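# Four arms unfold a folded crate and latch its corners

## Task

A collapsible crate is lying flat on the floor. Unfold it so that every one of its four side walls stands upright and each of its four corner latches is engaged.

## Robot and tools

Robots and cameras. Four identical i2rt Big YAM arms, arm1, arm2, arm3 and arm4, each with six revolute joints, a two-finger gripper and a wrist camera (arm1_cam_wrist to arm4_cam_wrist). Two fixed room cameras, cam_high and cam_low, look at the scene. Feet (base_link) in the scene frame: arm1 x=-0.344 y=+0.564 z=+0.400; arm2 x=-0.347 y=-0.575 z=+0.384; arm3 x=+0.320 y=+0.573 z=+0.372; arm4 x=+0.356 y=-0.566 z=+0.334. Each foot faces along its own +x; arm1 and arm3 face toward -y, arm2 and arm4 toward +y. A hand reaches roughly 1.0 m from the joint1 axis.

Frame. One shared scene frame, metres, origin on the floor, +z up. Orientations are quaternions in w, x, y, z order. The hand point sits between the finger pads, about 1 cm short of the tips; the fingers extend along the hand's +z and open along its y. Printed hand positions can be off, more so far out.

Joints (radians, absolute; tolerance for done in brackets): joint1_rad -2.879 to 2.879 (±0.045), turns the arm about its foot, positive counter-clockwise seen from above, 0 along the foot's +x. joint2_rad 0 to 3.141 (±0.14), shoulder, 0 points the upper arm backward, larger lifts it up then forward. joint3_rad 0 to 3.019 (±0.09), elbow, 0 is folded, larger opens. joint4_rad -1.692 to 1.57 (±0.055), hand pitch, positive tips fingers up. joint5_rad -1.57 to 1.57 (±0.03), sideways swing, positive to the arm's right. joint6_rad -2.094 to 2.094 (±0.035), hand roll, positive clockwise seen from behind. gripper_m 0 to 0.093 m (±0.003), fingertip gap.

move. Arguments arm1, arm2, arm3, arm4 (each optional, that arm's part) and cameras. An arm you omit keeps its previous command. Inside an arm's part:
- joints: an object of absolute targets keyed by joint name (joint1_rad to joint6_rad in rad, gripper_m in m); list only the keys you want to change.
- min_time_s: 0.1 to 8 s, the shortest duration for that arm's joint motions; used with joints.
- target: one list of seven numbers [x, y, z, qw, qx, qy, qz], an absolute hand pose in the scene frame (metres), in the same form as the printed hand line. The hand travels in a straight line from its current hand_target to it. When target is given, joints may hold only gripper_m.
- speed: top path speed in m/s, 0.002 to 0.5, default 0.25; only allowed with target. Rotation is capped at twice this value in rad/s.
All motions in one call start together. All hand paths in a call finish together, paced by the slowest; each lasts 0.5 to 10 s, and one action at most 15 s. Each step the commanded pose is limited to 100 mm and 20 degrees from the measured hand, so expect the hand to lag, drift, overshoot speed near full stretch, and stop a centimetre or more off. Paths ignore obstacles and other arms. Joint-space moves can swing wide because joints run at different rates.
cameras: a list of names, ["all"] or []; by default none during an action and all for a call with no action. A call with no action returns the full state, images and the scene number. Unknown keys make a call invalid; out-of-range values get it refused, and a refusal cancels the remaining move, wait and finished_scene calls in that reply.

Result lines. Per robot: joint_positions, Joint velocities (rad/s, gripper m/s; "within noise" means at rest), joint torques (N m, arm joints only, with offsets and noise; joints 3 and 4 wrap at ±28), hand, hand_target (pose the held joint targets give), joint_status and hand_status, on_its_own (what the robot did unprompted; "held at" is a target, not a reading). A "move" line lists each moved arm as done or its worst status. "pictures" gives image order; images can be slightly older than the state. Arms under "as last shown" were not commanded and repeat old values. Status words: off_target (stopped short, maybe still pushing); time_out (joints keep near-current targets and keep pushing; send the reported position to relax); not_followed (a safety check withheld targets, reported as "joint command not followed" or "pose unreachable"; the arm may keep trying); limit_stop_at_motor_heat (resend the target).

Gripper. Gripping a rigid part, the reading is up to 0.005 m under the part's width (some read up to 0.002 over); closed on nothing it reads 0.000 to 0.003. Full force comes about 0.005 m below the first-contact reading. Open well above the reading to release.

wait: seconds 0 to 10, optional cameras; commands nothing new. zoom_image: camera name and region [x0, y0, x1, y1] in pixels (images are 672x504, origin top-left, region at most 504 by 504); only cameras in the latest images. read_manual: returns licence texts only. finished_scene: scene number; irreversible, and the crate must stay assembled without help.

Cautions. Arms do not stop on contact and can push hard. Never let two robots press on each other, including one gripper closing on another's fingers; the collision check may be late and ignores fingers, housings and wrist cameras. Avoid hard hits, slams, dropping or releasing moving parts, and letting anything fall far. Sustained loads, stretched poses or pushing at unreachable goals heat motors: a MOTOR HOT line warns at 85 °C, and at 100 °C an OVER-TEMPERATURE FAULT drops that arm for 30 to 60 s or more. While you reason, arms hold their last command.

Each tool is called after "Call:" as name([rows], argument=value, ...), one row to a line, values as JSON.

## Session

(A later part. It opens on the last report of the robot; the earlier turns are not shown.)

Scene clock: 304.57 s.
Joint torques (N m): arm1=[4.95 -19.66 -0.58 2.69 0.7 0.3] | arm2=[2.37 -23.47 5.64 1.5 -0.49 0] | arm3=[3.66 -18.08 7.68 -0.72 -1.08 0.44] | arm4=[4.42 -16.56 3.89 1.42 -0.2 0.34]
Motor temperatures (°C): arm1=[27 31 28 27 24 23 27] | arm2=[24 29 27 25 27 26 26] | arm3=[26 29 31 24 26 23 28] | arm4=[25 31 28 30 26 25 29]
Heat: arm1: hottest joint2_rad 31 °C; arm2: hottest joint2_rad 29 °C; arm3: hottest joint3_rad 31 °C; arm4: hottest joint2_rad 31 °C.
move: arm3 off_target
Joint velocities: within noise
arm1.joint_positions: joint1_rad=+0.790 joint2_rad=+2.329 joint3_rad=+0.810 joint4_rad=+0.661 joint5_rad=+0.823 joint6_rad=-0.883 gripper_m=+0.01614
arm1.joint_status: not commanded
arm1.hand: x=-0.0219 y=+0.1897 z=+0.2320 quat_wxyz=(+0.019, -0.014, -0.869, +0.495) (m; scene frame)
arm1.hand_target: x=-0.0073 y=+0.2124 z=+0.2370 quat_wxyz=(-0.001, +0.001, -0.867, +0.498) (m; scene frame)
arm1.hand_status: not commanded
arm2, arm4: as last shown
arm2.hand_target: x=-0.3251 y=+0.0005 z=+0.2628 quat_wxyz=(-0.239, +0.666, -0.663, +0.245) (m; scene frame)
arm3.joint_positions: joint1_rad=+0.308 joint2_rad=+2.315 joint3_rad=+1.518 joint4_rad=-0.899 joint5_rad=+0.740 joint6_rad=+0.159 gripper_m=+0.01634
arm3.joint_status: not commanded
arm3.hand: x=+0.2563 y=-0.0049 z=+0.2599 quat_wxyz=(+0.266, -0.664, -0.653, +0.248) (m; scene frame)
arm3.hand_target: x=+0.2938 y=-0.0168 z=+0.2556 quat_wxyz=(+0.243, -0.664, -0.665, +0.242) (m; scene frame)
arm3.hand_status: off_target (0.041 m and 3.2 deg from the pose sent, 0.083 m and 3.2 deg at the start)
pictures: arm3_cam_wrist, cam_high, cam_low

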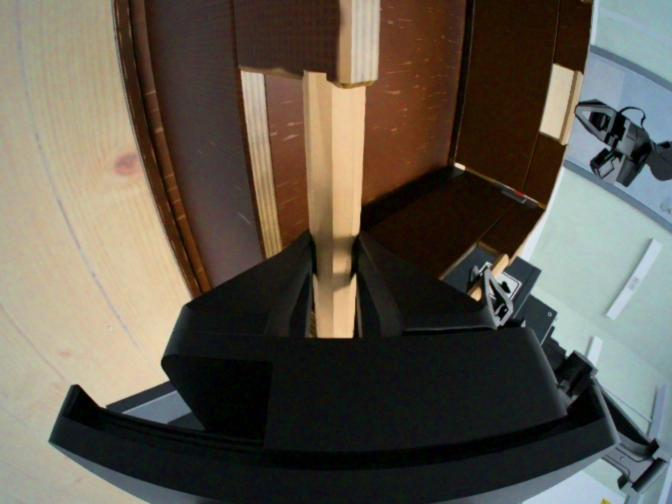

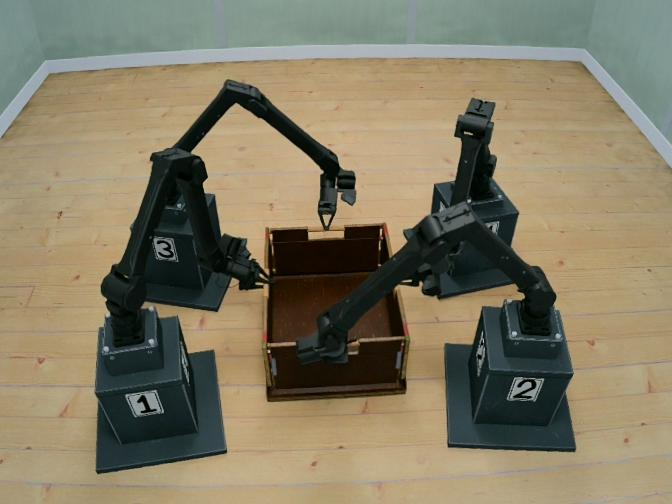

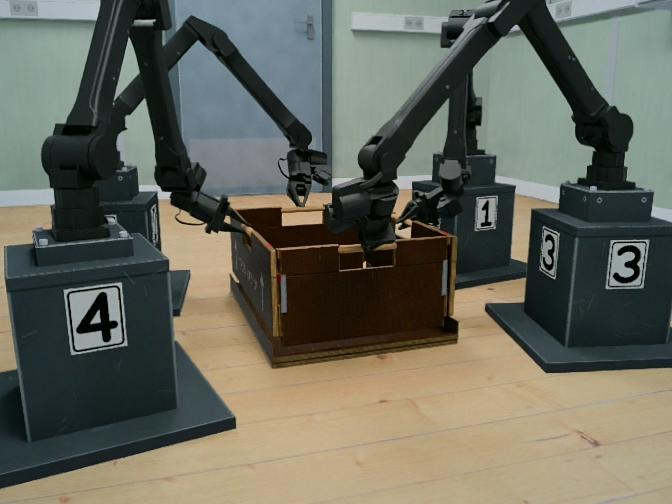

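Call:
move(arm3={"target": [0.320, -0.0187, 0.254, -0.2418, 0.6645, 0.6645, -0.2418], "speed": 0.05}, cameras=["arm1_cam_wrist", "arm4_cam_wrist", "arm2_cam_wrist", "arm3_cam_wrist", "cam_high", "cam_low"])

Call:
zoom_image(camera="cam_high", region=[260, 200, 410, 290])

Call:
zoom_image(camera="cam_low", region=[220, 180, 470, 370])

Call:
zoom_image(camera="arm3_cam_wrist", region=[350, 80, 600, 320])

Call:
zoom_image(camera="arm2_cam_wrist", region=[350, 80, 600, 320])

Call:
zoom_image(camera="arm1_cam_wrist", region=[330, 0, 530, 280])

Call:
zoom_image(camera="arm4_cam_wrist", region=[330, 0, 530, 280])

Scene clock: 308.43 s.
Joint torques (N m): arm1=[4.31 -19.37 -0.61 2.81 0.68 0.32] | arm2=[2.32 -23.47 5.63 1.48 -0.49 0] | arm3=[6.71 -17.96 7.65 -0.95 -1.3 0.63] | arm4=[4.42 -16.56 3.9 1.42 -0.2 0.34]
Motor temperatures (°C): arm1=[27 31 28 27 24 23 27] | arm2=[24 29 27 25 27 26 26] | arm3=[26 29 31 24 26 23 28] | arm4=[25 31 28 30 26 25 29]
Heat: arm1: hottest joint2_rad 31 °C; arm2: hottest joint2_rad 29 °C; arm3: hottest joint3_rad 31 °C; arm4: hottest joint2_rad 31 °C.
move: arm3 off_target
Joint velocities: within noise
arm1, arm2, arm4: as last shown
arm3.joint_positions: joint1_rad=+0.308 joint2_rad=+2.325 joint3_rad=+1.538 joint4_rad=-0.931 joint5_rad=+0.736 joint6_rad=+0.185 gripper_m=+0.01634
arm3.joint_status: not commanded
arm3.hand: x=+0.2568 y=-0.0055 z=+0.2602 quat_wxyz=(+0.270, -0.670, -0.647, +0.244) (m; scene frame)
arm3.hand_target: x=+0.3179 y=-0.0157 z=+0.2552 quat_wxyz=(+0.241, -0.664, -0.665, +0.242) (m; scene frame)
arm3.hand_status: off_target (0.065 m and 3.9 deg from the pose sent, 0.065 m and 3.2 deg at the start)
pictures: arm1_cam_wrist, arm2_cam_wrist, arm3_cam_wrist, arm4_cam_wrist, cam_high, cam_low

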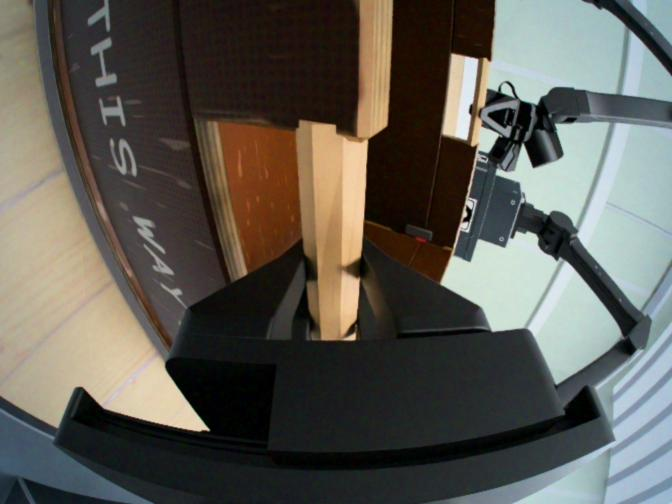

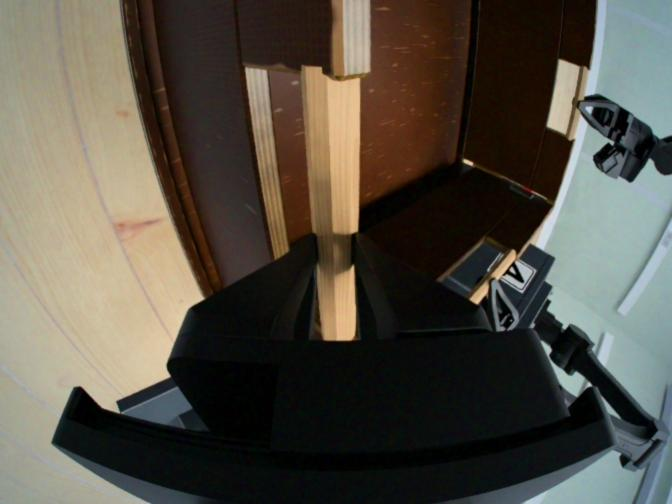

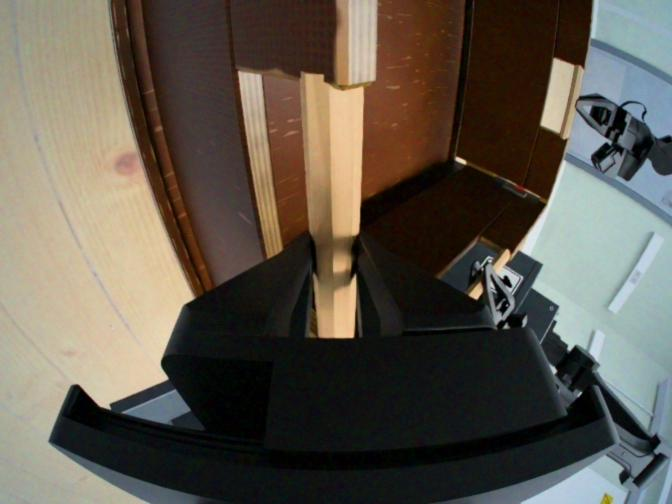

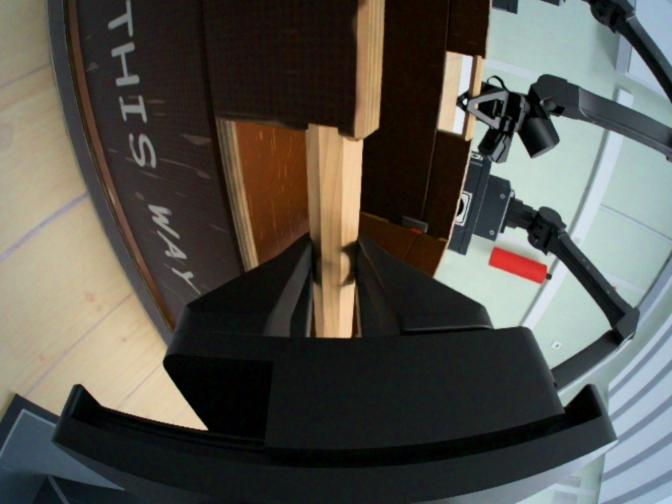

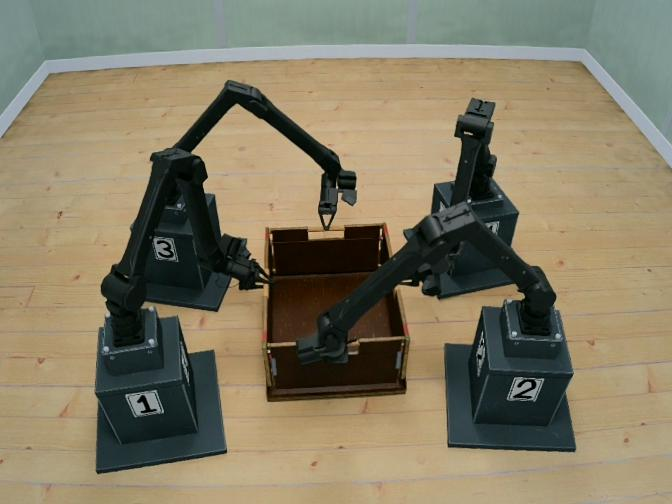

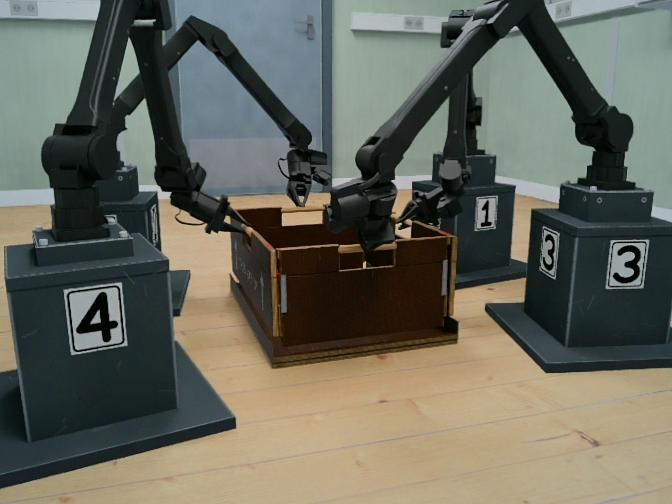

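Scaled by 3.360 from the camera's 672x504 image, which has a finer 960x720 frame.

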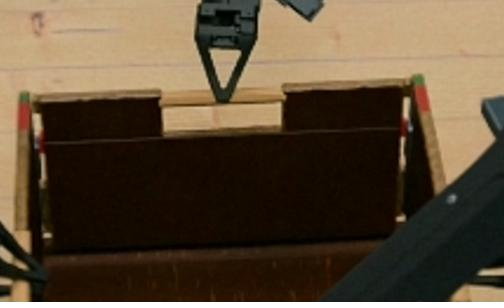

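Scaled by 2.016 from the camera's 672x504 image, which has a finer 960x720 frame.

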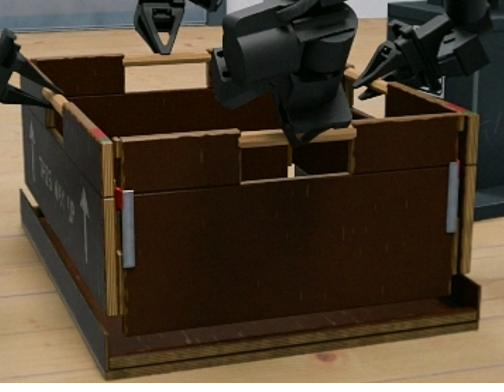

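Scaled by 2.016 from the camera's 672x504 image, which has a finer 960x720 frame.

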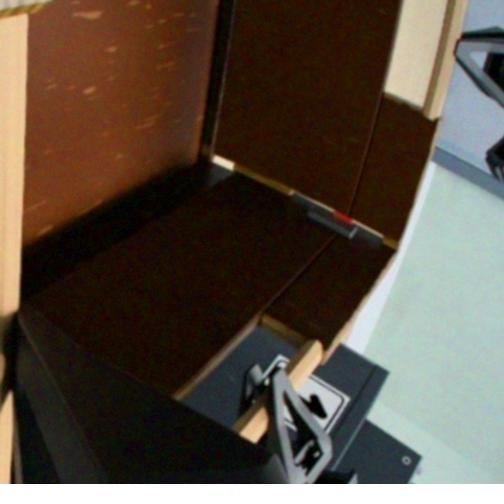

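Scaled by 2.016 from the camera's 672x504 image, which has a finer 960x720 frame.

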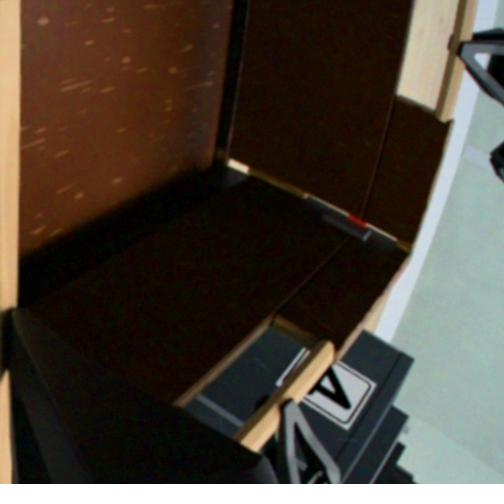

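Scaled by 1.800 from the camera's 672x504 image, which has a finer 960x720 frame.

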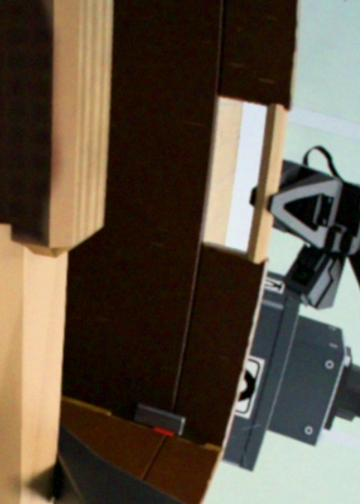

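Scaled by 1.800 from the camera's 672x504 image, which has a finer 960x720 frame.

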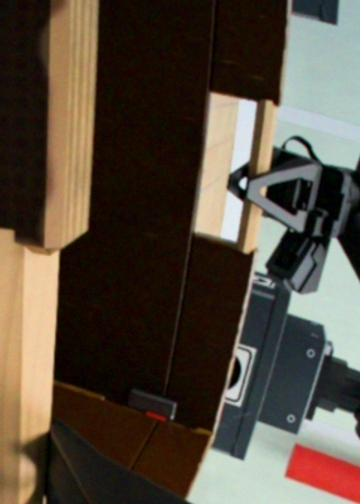

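Call:
move(arm3={"target": [0.235, -0.0157, 0.255, -0.2418, 0.6645, 0.6645, -0.2418], "speed": 0.06}, arm2={"target": [-0.285, 0.0005, 0.2628, -0.2418, 0.6645, -0.6645, 0.2418], "speed": 0.06}, cameras=["cam_high"])

Call:
zoom_image(camera="cam_high", region=[250, 210, 420, 410])

Scene clock: 311.87 s.
Joint torques (N m): arm1=[4.78 -18.67 -0.62 2.66 0.69 0.29] | arm2=[-2.02 -22.71 5.81 1.78 0.06 -0.16] | arm3=[-3.19 -19.31 4.86 2.3 -0.26 -0.32] | arm4=[4.42 -16.62 3.9 1.42 -0.2 0.34]
Motor temperatures (°C): arm1=[27 31 28 27 24 23 27] | arm2=[24 29 27 25 27 26 26] | arm3=[26 29 31 24 27 23 28] | arm4=[25 31 28 30 26 25 29]
Heat: arm1: hottest joint2_rad 31 °C; arm2: hottest joint2_rad 29 °C; arm3: hottest joint3_rad 31 °C; arm4: hottest joint2_rad 31 °C.
move: arm2 off_target; arm3 off_target
Joint velocities: within noise
arm1, arm4: as last shown
arm2.joint_positions: joint1_rad=+0.256 joint2_rad=+2.311 joint3_rad=+1.456 joint4_rad=-0.864 joint5_rad=+0.696 joint6_rad=+0.142 gripper_m=+0.01508
arm2.joint_status: not commanded
arm2.hand: x=-0.3008 y=-0.0180 z=+0.2554 quat_wxyz=(-0.228, +0.673, -0.653, +0.262) (m; scene frame)
arm2.hand_target: x=-0.2916 y=+0.0001 z=+0.2625 quat_wxyz=(-0.241, +0.665, -0.666, +0.238) (m; scene frame)
arm2.hand_status: off_target (0.025 m and 3.3 deg from the pose sent, 0.027 m and 4.8 deg at the start)
arm3.joint_positions: joint1_rad=+0.298 joint2_rad=+2.305 joint3_rad=+1.504 joint4_rad=-0.871 joint5_rad=+0.724 joint6_rad=+0.115 gripper_m=+0.01634
arm3.joint_status: not commanded
arm3.hand: x=+0.2522 y=-0.0054 z=+0.2601 quat_wxyz=(+0.260, -0.659, -0.663, +0.243) (m; scene frame)
arm3.hand_target: x=+0.2405 y=-0.0137 z=+0.2556 quat_wxyz=(+0.244, -0.663, -0.665, +0.241) (m; scene frame)
arm3.hand_status: off_target (0.021 m and 2.2 deg from the pose sent, 0.025 m and 3.9 deg at the start)
pictures: cam_high

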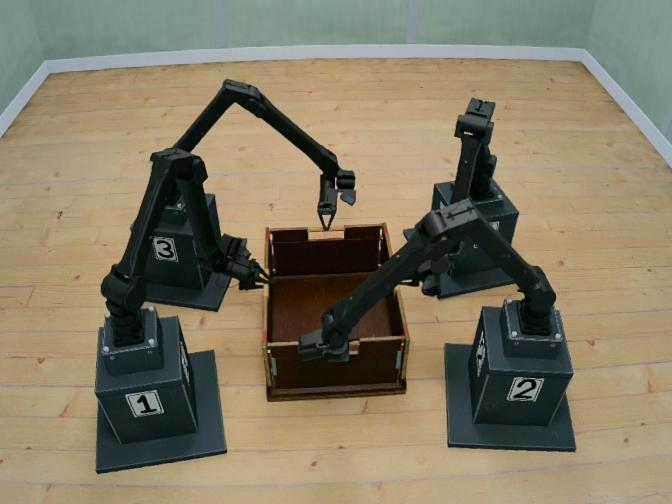

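Scaled by 2.520 from the camera's 672x504 image, which has a finer 960x720 frame.

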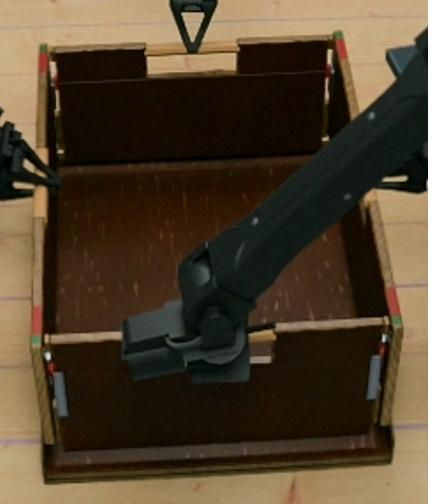

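Call:
zoom_image(camera="cam_high", region=[380, 315, 420, 375])

Call:
zoom_image(camera="cam_high", region=[255, 325, 295, 385])

Call:
zoom_image(camera="cam_high", region=[255, 215, 295, 275])

Call:
zoom_image(camera="cam_high", region=[365, 210, 405, 270])

Scaled by 8.400 from the camera's 672x504 image, which has a finer 960x720 frame.

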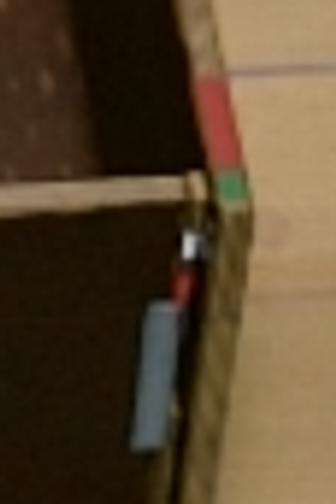

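Scaled by 8.400 from the camera's 672x504 image, which has a finer 960x720 frame.

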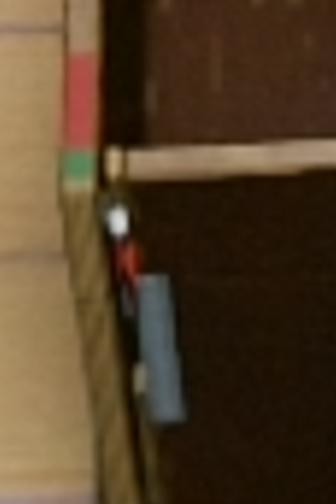

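Scaled by 8.400 from the camera's 672x504 image, which has a finer 960x720 frame.

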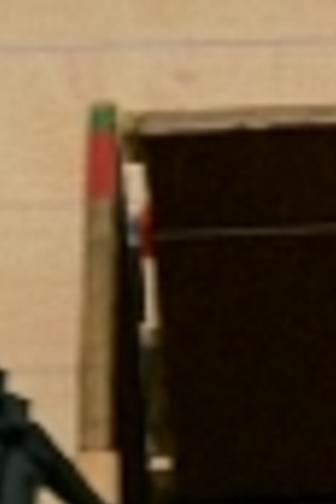

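Scaled by 8.400 from the camera's 672x504 image, which has a finer 960x720 frame.

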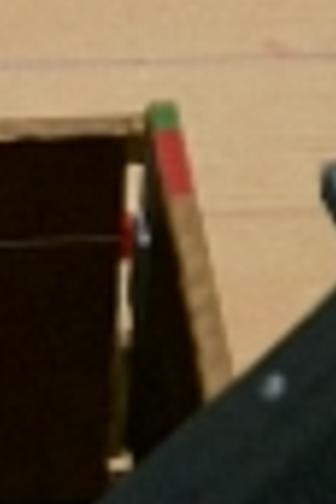

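Call:
move(arm3={"target": [0.252, -0.0140, 0.250, -0.2418, 0.6645, 0.6645, -0.2418], "speed": 0.06}, arm2={"target": [-0.303, 0.0001, 0.258, -0.2418, 0.6645, -0.6645, 0.2418], "speed": 0.06})

Call:
move(arm3={"joints": {"gripper_m": 0.045}}, arm2={"joints": {"gripper_m": 0.045}}, cameras=["arm2_cam_wrist", "arm3_cam_wrist", "cam_high", "cam_low"])

Call:
zoom_image(camera="cam_high", region=[250, 210, 420, 410])

Scene clock: 322.33 s.
Joint torques (N m): arm1=[4.13 -19.37 -0.65 2.74 0.66 0.33] | arm2=[-0.15 -21.42 6.76 1.01 0.25 0.08] | arm3=[-1.14 -18.49 5.23 2.09 -0.32 -0.01] | arm4=[4.37 -16.56 3.9 1.4 -0.2 0.34]
Motor temperatures (°C): arm1=[27 31 28 27 24 23 27] | arm2=[24 29 26 25 27 26 26] | arm3=[26 30 30 24 26 23 28] | arm4=[25 31 28 30 26 25 29]
Heat: arm1: hottest joint2_rad 31 °C; arm2: hottest joint2_rad 29 °C; arm3: hottest joint2_rad 30 °C; arm4: hottest joint2_rad 31 °C.
move: arm2 off_target; arm3 off_target
Joint velocities: within noise
arm1, arm4: as last shown
arm2.joint_positions: joint1_rad=+0.256 joint2_rad=+2.311 joint3_rad=+1.456 joint4_rad=-0.864 joint5_rad=+0.696 joint6_rad=+0.143 gripper_m=+0.01508
arm2.joint_status: not commanded
arm2.hand: x=-0.3008 y=-0.0180 z=+0.2554 quat_wxyz=(-0.228, +0.673, -0.653, +0.262) (m; scene frame)
arm2.hand_target: x=-0.3030 y=-0.0003 z=+0.2583 quat_wxyz=(-0.241, +0.667, -0.662, +0.243) (m; scene frame)
arm2.hand_status: off_target (0.018 m and 3.2 deg from the pose sent, 0.018 m and 3.3 deg at the start)
arm3.joint_positions: joint1_rad=+0.298 joint2_rad=+2.305 joint3_rad=+1.504 joint4_rad=-0.871 joint5_rad=+0.724 joint6_rad=+0.115 gripper_m=+0.01634
arm3.joint_status: not commanded
arm3.hand: x=+0.2522 y=-0.0054 z=+0.2601 quat_wxyz=(+0.260, -0.659, -0.663, +0.243) (m; scene frame)
arm3.hand_target: x=+0.2521 y=-0.0136 z=+0.2504 quat_wxyz=(+0.242, -0.664, -0.664, +0.242) (m; scene frame)
arm3.hand_status: off_target (0.013 m and 2.2 deg from the pose sent, 0.013 m and 2.2 deg at the start)
pictures: none

Scene clock: 322.97 s.
Joint torques (N m): arm1=[4.31 -18.43 -0.77 2.71 0.67 0.32] | arm2=[0.26 -21.42 6.78 0.53 0.3 0.08] | arm3=[-0.91 -18.49 5.41 0.79 0.36 0.03] | arm4=[4.42 -16.62 3.88 1.42 -0.2 0.34]
Motor temperatures (°C): arm1=[27 31 28 27 24 23 27] | arm2=[24 29 26 25 27 26 26] | arm3=[26 30 30 24 26 23 28] | arm4=[25 31 28 30 26 25 29]
Heat: arm1: hottest joint2_rad 31 °C; arm2: hottest joint2_rad 29 °C; arm3: hottest joint2_rad 30 °C; arm4: hottest joint2_rad 31 °C.
move: arm2 done; arm3 done
Joint velocities: within noise
arm1: as last shown
arm2.joint_positions: joint1_rad=+0.253 joint2_rad=+2.312 joint3_rad=+1.456 joint4_rad=-0.851 joint5_rad=+0.696 joint6_rad=+0.140 gripper_m=+0.04481
arm2.joint_status: all done
arm2.hand: x=-0.2993 y=-0.0158 z=+0.2542 quat_wxyz=(-0.231, +0.672, -0.655, +0.258) (m; scene frame)
arm2.hand_target: x=-0.3011 y=-0.0009 z=+0.2576 quat_wxyz=(-0.240, +0.667, -0.662, +0.244) (m; scene frame)
arm2.hand_status: not commanded
arm3.joint_positions: joint1_rad=+0.289 joint2_rad=+2.305 joint3_rad=+1.504 joint4_rad=-0.839 joint5_rad=+0.697 joint6_rad=+0.101 gripper_m=+0.04482
arm3.joint_status: all done
arm3.hand: x=+0.2510 y=-0.0108 z=+0.2564 quat_wxyz=(+0.243, -0.666, -0.664, +0.240) (m; scene frame)
arm3.hand_target: x=+0.2484 y=-0.0131 z=+0.2495 quat_wxyz=(+0.242, -0.665, -0.665, +0.237) (m; scene frame)
arm3.hand_status: not commanded
arm4.joint_positions: joint1_rad=+0.901 joint2_rad=+2.118 joint3_rad=+0.886 joint4_rad=+0.276 joint5_rad=+0.922 joint6_rad=-0.756 gripper_m=+0.01627
arm4.joint_status: not commanded
arm4.hand: x=-0.0362 y=-0.2154 z=+0.2467 quat_wxyz=(-0.503, +0.864, -0.009, +0.020) (m; scene frame)
arm4.hand_target: x=-0.0488 y=-0.2306 z=+0.2472 quat_wxyz=(-0.500, +0.866, +0.001, +0.001) (m; scene frame)
arm4.hand_status: not commanded
pictures: arm2_cam_wrist, arm3_cam_wrist, cam_high, cam_low

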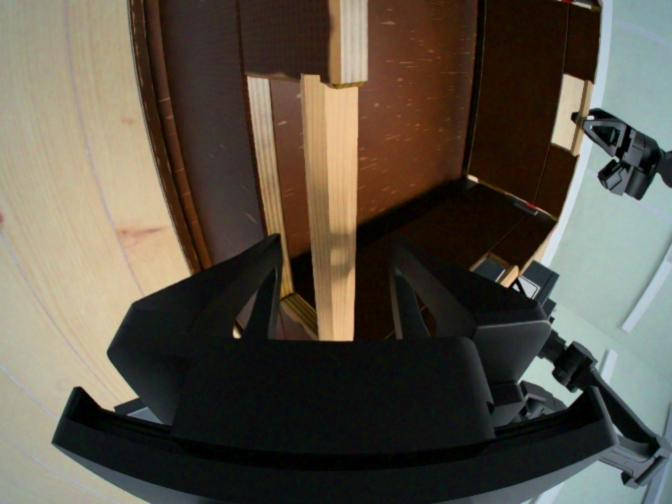

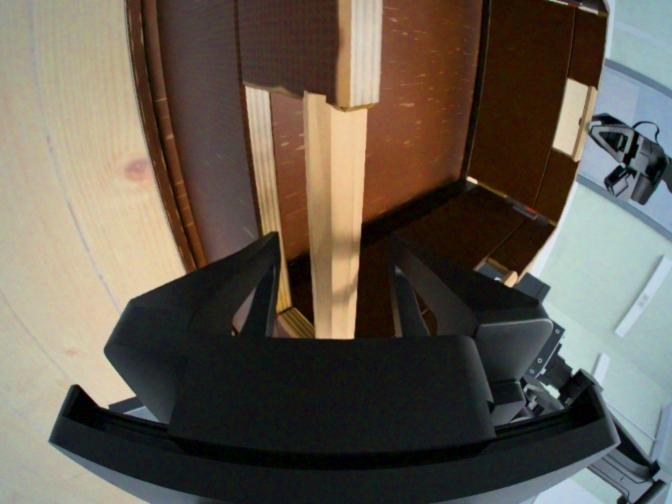

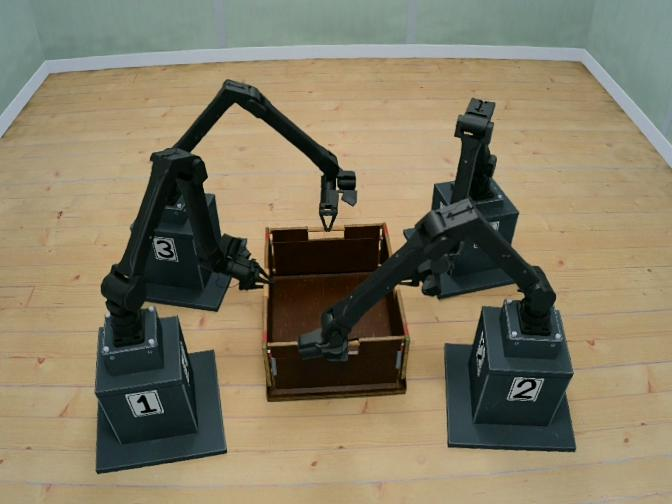

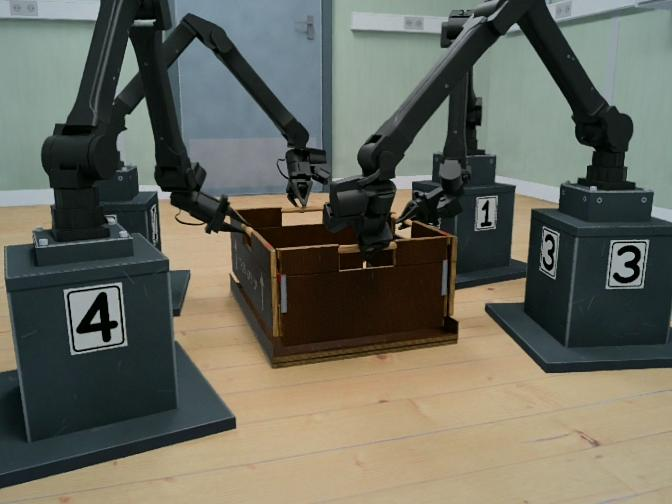

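Scaled by 2.520 from the camera's 672x504 image, which has a finer 960x720 frame.

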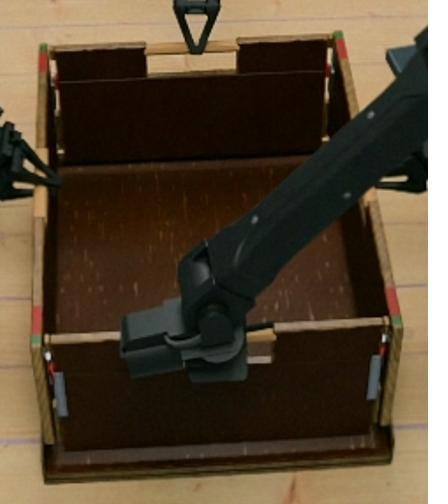

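Call:
move(arm2={"target": [-0.366, 0.002, 0.334, -0.2418, 0.6645, -0.6645, 0.2418], "speed": 0.12}, arm3={"target": [0.312, -0.013, 0.327, -0.2418, 0.6645, 0.6645, -0.2418], "speed": 0.12}, arm1={"target": [-0.0073, 0.204, 0.2370, 0, 0, 0.866, -0.5], "speed": 0.05}, arm4={"target": [-0.0488, -0.225, 0.2472, -0.5, 0.866, 0, 0], "speed": 0.05})

Call:
move(arm1={"joints": {"gripper_m": 0.045}}, arm4={"joints": {"gripper_m": 0.045}}, cameras=["cam_high", "cam_low", "arm1_cam_wrist", "arm4_cam_wrist"])

Call:
zoom_image(camera="cam_high", region=[250, 210, 420, 410])

Scene clock: 327.93 s.
Joint torques (N m): arm1=[2.78 -18.67 0.18 2.69 0.4 0.15] | arm2=[-0.03 -24 7.71 -0.42 0.33 0.14] | arm3=[0.03 -19.55 7.99 -0.5 0.4 0.24] | arm4=[3.55 -16.38 4.3 1.7 -0.42 0.2]
Motor temperatures (°C): arm1=[27 31 28 27 24 23 27] | arm2=[24 29 26 25 27 26 26] | arm3=[26 30 30 24 26 23 28] | arm4=[25 31 28 30 26 25 29]
Heat: arm1: hottest joint2_rad 31 °C; arm2: hottest joint2_rad 29 °C; arm3: hottest joint2_rad 30 °C; arm4: hottest joint2_rad 31 °C.
move: arm1 off_target; arm2 off_target; arm3 off_target; arm4 off_target
Joint velocities: within noise
arm1.joint_positions: joint1_rad=+0.790 joint2_rad=+2.330 joint3_rad=+0.810 joint4_rad=+0.669 joint5_rad=+0.823 joint6_rad=-0.890 gripper_m=+0.01614
arm1.joint_status: not commanded
arm1.hand: x=-0.0214 y=+0.1894 z=+0.2322 quat_wxyz=(+0.018, -0.012, -0.868, +0.496) (m; scene frame)
arm1.hand_target: x=-0.0077 y=+0.2034 z=+0.2368 quat_wxyz=(+0.001, +0.000, -0.866, +0.500) (m; scene frame)
arm1.hand_status: off_target (0.021 m and 2.5 deg from the pose sent, 0.021 m and 2.7 deg at the start)
arm2.joint_positions: joint1_rad=+0.359 joint2_rad=+2.243 joint3_rad=+1.519 joint4_rad=-1.071 joint5_rad=+0.680 joint6_rad=+0.280 gripper_m=+0.04489
arm2.joint_status: not commanded
arm2.hand: x=-0.3608 y=-0.0140 z=+0.3118 quat_wxyz=(-0.232, +0.670, -0.655, +0.260) (m; scene frame)
arm2.hand_target: x=-0.3660 y=+0.0038 z=+0.3340 quat_wxyz=(-0.245, +0.663, -0.666, +0.238) (m; scene frame)
arm2.hand_status: off_target (0.028 m and 2.7 deg from the pose sent, 0.106 m and 2.7 deg at the start)
arm3.joint_positions: joint1_rad=+0.385 joint2_rad=+2.223 joint3_rad=+1.521 joint4_rad=-1.046 joint5_rad=+0.694 joint6_rad=+0.217 gripper_m=+0.04491
arm3.joint_status: not commanded
arm3.hand: x=+0.3051 y=+0.0021 z=+0.3103 quat_wxyz=(+0.257, -0.658, -0.669, +0.233) (m; scene frame)
arm3.hand_target: x=+0.3116 y=-0.0149 z=+0.3265 quat_wxyz=(+0.239, -0.666, -0.663, +0.244) (m; scene frame)
arm3.hand_status: off_target (0.024 m and 2.2 deg from the pose sent, 0.093 m and 0.3 deg at the start)
arm4.joint_positions: joint1_rad=+0.901 joint2_rad=+2.118 joint3_rad=+0.886 joint4_rad=+0.279 joint5_rad=+0.922 joint6_rad=-0.756 gripper_m=+0.01627
arm4.joint_status: not commanded
arm4.hand: x=-0.0366 y=-0.2152 z=+0.2470 quat_wxyz=(-0.504, +0.864, -0.010, +0.019) (m; scene frame)
arm4.hand_target: x=-0.0485 y=-0.2248 z=+0.2473 quat_wxyz=(-0.500, +0.866, +0.000, +0.000) (m; scene frame)
arm4.hand_status: off_target (0.016 m and 2.5 deg from the pose sent, 0.016 m and 2.5 deg at the start)
pictures: none

Scene clock: 328.67 s.
Joint torques (N m): arm1=[0.15 -18.26 0.79 2.35 0.46 0.24] | arm2=[-0.15 -24 7.71 -0.36 0.33 0.14] | arm3=[-0.09 -19.6 8.12 -0.36 0.42 0.23] | arm4=[1.85 -16.67 4.48 1.63 0.17 0.2]
Motor temperatures (°C): arm1=[27 31 28 27 24 23 27] | arm2=[24 29 27 25 27 26 26] | arm3=[26 30 30 24 26 23 28] | arm4=[25 31 28 30 26 25 29]
Heat: arm1: hottest joint2_rad 31 °C; arm2: hottest joint2_rad 29 °C; arm3: hottest joint2_rad 30 °C; arm4: hottest joint2_rad 31 °C.
move: arm1 done; arm4 done
Joint velocities: within noise
arm1.joint_positions: joint1_rad=+0.840 joint2_rad=+2.329 joint3_rad=+0.801 joint4_rad=+0.675 joint5_rad=+0.821 joint6_rad=-0.890 gripper_m=+0.04495
arm1.joint_status: all done
arm1.hand: x=-0.0062 y=+0.2076 z=+0.2320 quat_wxyz=(+0.006, +0.010, -0.868, +0.496) (m; scene frame)
arm1.hand_target: x=-0.0044 y=+0.2071 z=+0.2366 quat_wxyz=(-0.002, +0.005, -0.866, +0.500) (m; scene frame)
arm1.hand_status: not commanded
arm2.joint_positions: joint1_rad=+0.356 joint2_rad=+2.243 joint3_rad=+1.519 joint4_rad=-1.071 joint5_rad=+0.680 joint6_rad=+0.280 gripper_m=+0.04489
arm2.joint_status: not commanded
arm2.hand: x=-0.3591 y=-0.0139 z=+0.3118 quat_wxyz=(-0.232, +0.669, -0.656, +0.260) (m; scene frame)
arm2.hand_target: x=-0.3642 y=+0.0039 z=+0.3340 quat_wxyz=(-0.244, +0.662, -0.667, +0.239) (m; scene frame)
arm2.hand_status: not commanded
arm3.joint_positions: joint1_rad=+0.388 joint2_rad=+2.223 joint3_rad=+1.521 joint4_rad=-1.046 joint5_rad=+0.694 joint6_rad=+0.217 gripper_m=+0.04491
arm3.joint_status: not commanded
arm3.hand: x=+0.3068 y=+0.0020 z=+0.3103 quat_wxyz=(+0.257, -0.657, -0.670, +0.234) (m; scene frame)
arm3.hand_target: x=+0.3134 y=-0.0149 z=+0.3265 quat_wxyz=(+0.239, -0.665, -0.664, +0.245) (m; scene frame)
arm3.hand_status: not commanded
arm4.joint_positions: joint1_rad=+0.929 joint2_rad=+2.116 joint3_rad=+0.886 joint4_rad=+0.282 joint5_rad=+0.896 joint6_rad=-0.756 gripper_m=+0.04493
arm4.joint_status: all done
arm4.hand: x=-0.0499 y=-0.2275 z=+0.2452 quat_wxyz=(-0.496, +0.868, +0.006, +0.002) (m; scene frame)
arm4.hand_target: x=-0.0527 y=-0.2283 z=+0.2468 quat_wxyz=(-0.498, +0.867, +0.004, -0.005) (m; scene frame)
arm4.hand_status: not commanded
pictures: arm1_cam_wrist, arm4_cam_wrist, cam_high, cam_low

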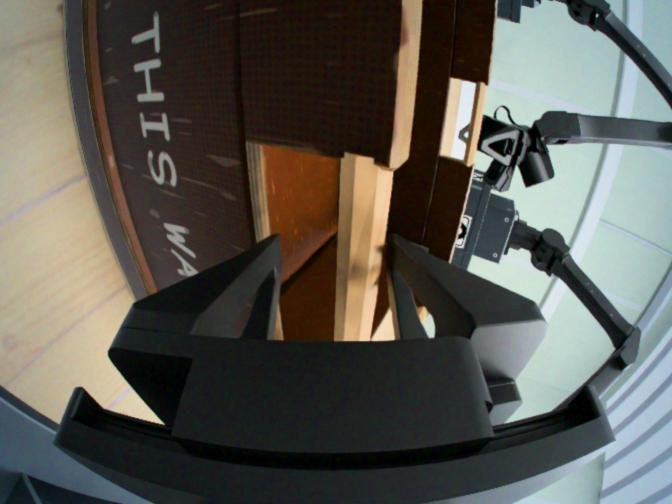

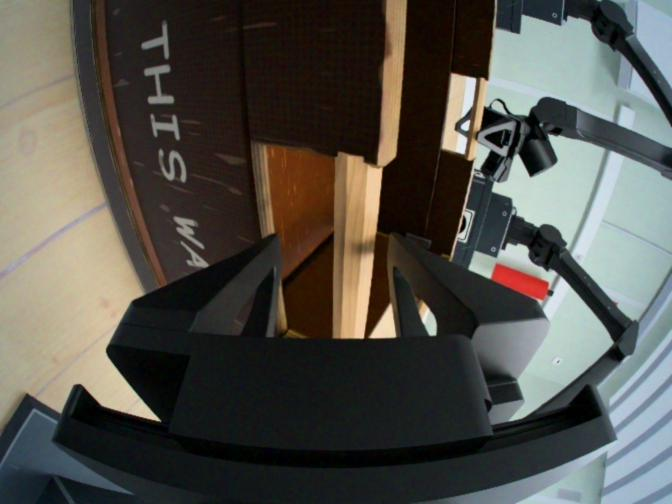

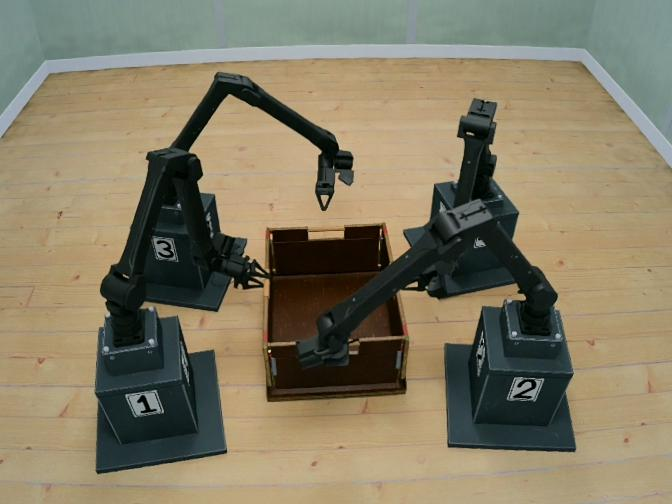

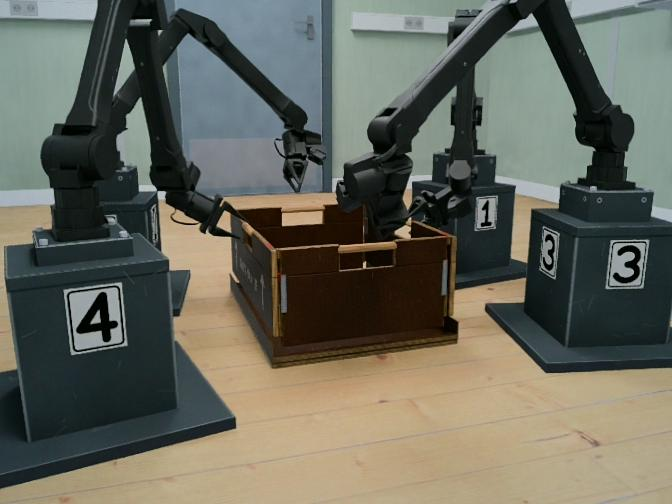

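Scaled by 2.520 from the camera's 672x504 image, which has a finer 960x720 frame.

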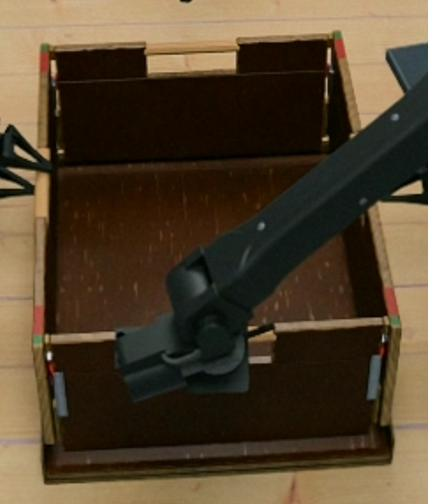

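Call:
move(arm1={"target": [-0.0044, 0.295, 0.288, 0, 0, 0.866, -0.5], "speed": 0.12}, arm4={"target": [-0.0527, -0.316, 0.298, -0.5, 0.866, 0, 0], "speed": 0.12}, arm2={"target": [-0.40, -0.15, 0.43, -0.2418, 0.6645, -0.6645, 0.2418], "speed": 0.25}, cameras=["cam_high", "cam_low", "arm2_cam_wrist", "arm3_cam_wrist"])

Call:
zoom_image(camera="cam_high", region=[250, 210, 420, 410])

Call:
zoom_image(camera="cam_low", region=[220, 180, 470, 370])

Scene clock: 334.20 s.
Joint torques (N m): arm1=[0.67 -16.91 1.4 1.02 0.73 0.27] | arm2=[0.32 -18.08 5.57 -0.54 0.29 0.15] | arm3=[-0.67 -19.49 8.1 -0.43 0.37 0.26] | arm4=[2.37 -14.74 5.37 0.34 0.49 0.41]
Motor temperatures (°C): arm1=[27 31 28 27 24 23 26] | arm2=[24 30 27 25 27 26 26] | arm3=[26 29 30 24 26 23 28] | arm4=[25 31 28 30 26 25 28]
Heat: arm1: hottest joint2_rad 31 °C; arm2: hottest joint2_rad 30 °C; arm3: hottest joint3_rad 30 °C; arm4: hottest joint2_rad 31 °C.
move: arm1 done; arm2 done; arm4 done
Joint velocities: within noise
arm1.joint_positions: joint1_rad=+1.041 joint2_rad=+2.125 joint3_rad=+0.669 joint4_rad=+0.403 joint5_rad=+0.950 joint6_rad=-0.623 gripper_m=+0.04497
arm1.joint_status: not commanded
arm1.hand: x=-0.0077 y=+0.2914 z=+0.2846 quat_wxyz=(+0.007, +0.004, -0.866, +0.500) (m; scene frame)
arm1.hand_target: x=-0.0052 y=+0.2938 z=+0.2885 quat_wxyz=(+0.001, +0.000, -0.865, +0.501) (m; scene frame)
arm1.hand_status: done (0.006 m and 0.9 deg from the pose sent, 0.104 m and 1.4 deg at the start)
arm2.joint_positions: joint1_rad=+0.506 joint2_rad=+1.828 joint3_rad=+1.147 joint4_rad=-1.200 joint5_rad=+0.646 joint6_rad=+0.461 gripper_m=+0.04489
arm2.joint_status: not commanded
arm2.hand: x=-0.3986 y=-0.1497 z=+0.4207 quat_wxyz=(-0.240, +0.668, -0.659, +0.250) (m; scene frame)
arm2.hand_target: x=-0.4018 y=-0.1492 z=+0.4305 quat_wxyz=(-0.243, +0.666, -0.663, +0.242) (m; scene frame)
arm2.hand_status: done (0.009 m and 1.3 deg from the pose sent, 0.185 m and 2.6 deg at the start)
arm3.joint_positions: joint1_rad=+0.384 joint2_rad=+2.223 joint3_rad=+1.521 joint4_rad=-1.046 joint5_rad=+0.694 joint6_rad=+0.217 gripper_m=+0.04491
arm3.joint_status: not commanded
arm3.hand: x=+0.3042 y=+0.0021 z=+0.3103 quat_wxyz=(+0.257, -0.658, -0.668, +0.233) (m; scene frame)
arm3.hand_target: x=+0.3107 y=-0.0149 z=+0.3265 quat_wxyz=(+0.239, -0.666, -0.663, +0.244) (m; scene frame)
arm3.hand_status: not commanded
arm4.joint_positions: joint1_rad=+1.110 joint2_rad=+1.938 joint3_rad=+0.831 joint4_rad=-0.068 joint5_rad=+0.999 joint6_rad=-0.476 gripper_m=+0.04495
arm4.joint_status: not commanded
arm4.hand: x=-0.0496 y=-0.3095 z=+0.2973 quat_wxyz=(-0.500, +0.866, +0.002, +0.006) (m; scene frame)
arm4.hand_target: x=-0.0500 y=-0.3116 z=+0.2984 quat_wxyz=(-0.501, +0.865, -0.003, +0.003) (m; scene frame)
arm4.hand_status: done (0.007 m and 0.7 deg from the pose sent, 0.103 m and 0.9 deg at the start)
pictures: arm2_cam_wrist, arm3_cam_wrist, cam_high, cam_low

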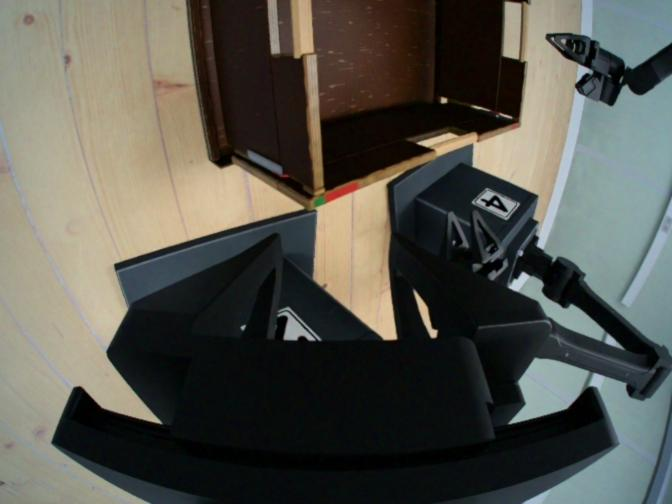

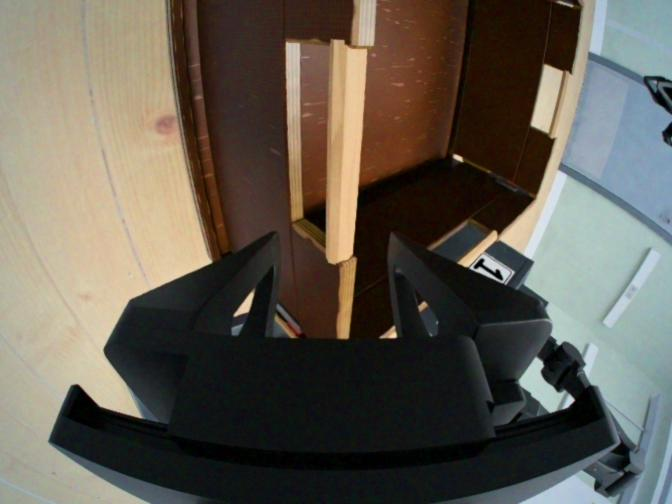

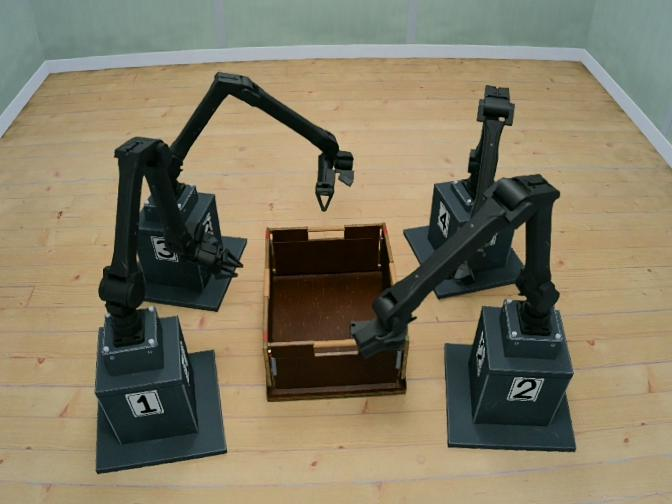

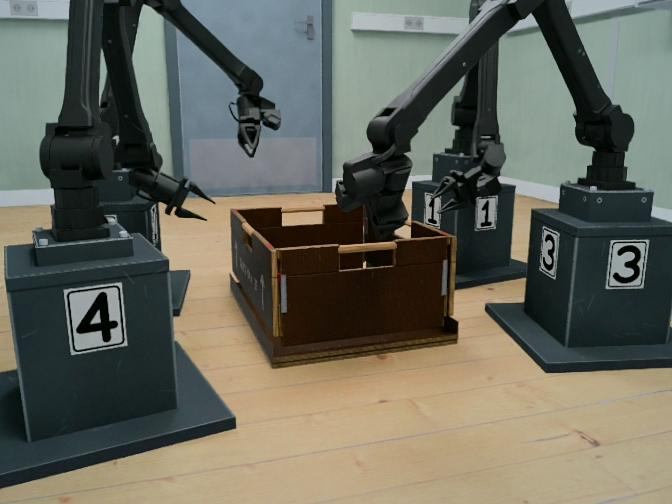

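Scaled by 2.520 from the camera's 672x504 image, which has a finer 960x720 frame.

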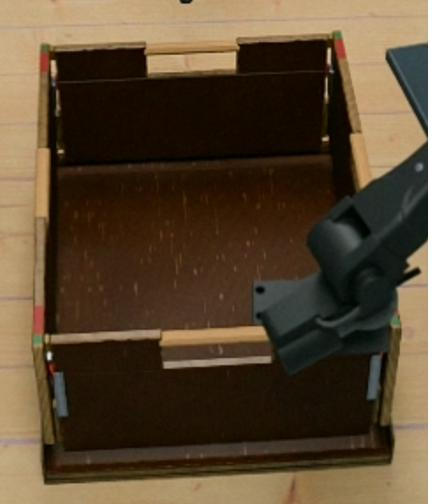

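Scaled by 2.016 from the camera's 672x504 image, which has a finer 960x720 frame.

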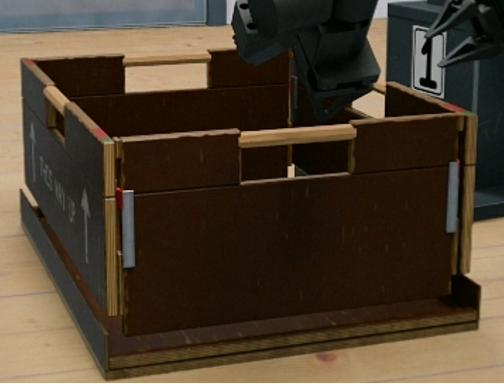

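Call:
zoom_image(camera="arm2_cam_wrist", region=[200, 100, 380, 230])

Call:
zoom_image(camera="cam_low", region=[260, 230, 320, 310])

Call:
zoom_image(camera="cam_low", region=[410, 220, 470, 300])

Scaled by 2.800 from the camera's 672x504 image, which has a finer 960x720 frame.

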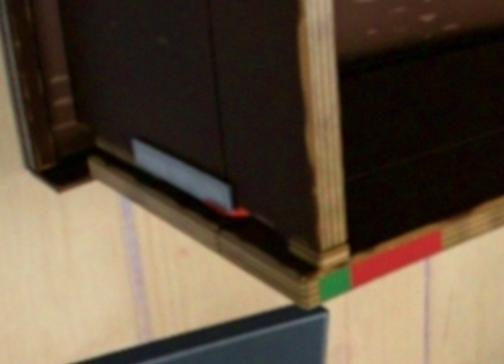

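Scaled by 6.300 from the camera's 672x504 image, which has a finer 960x720 frame.

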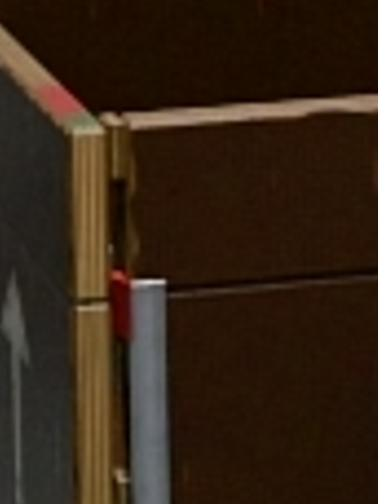

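Scaled by 6.300 from the camera's 672x504 image, which has a finer 960x720 frame.

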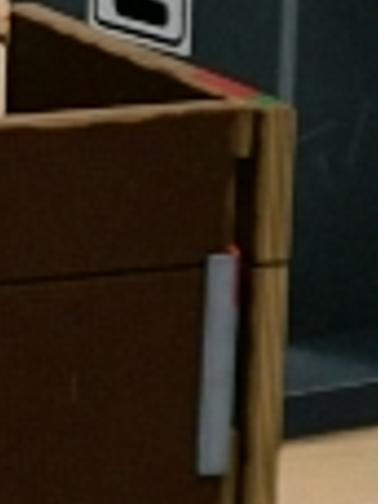

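Call:
finished_scene(scene=1)

The scene is finished: the task was done.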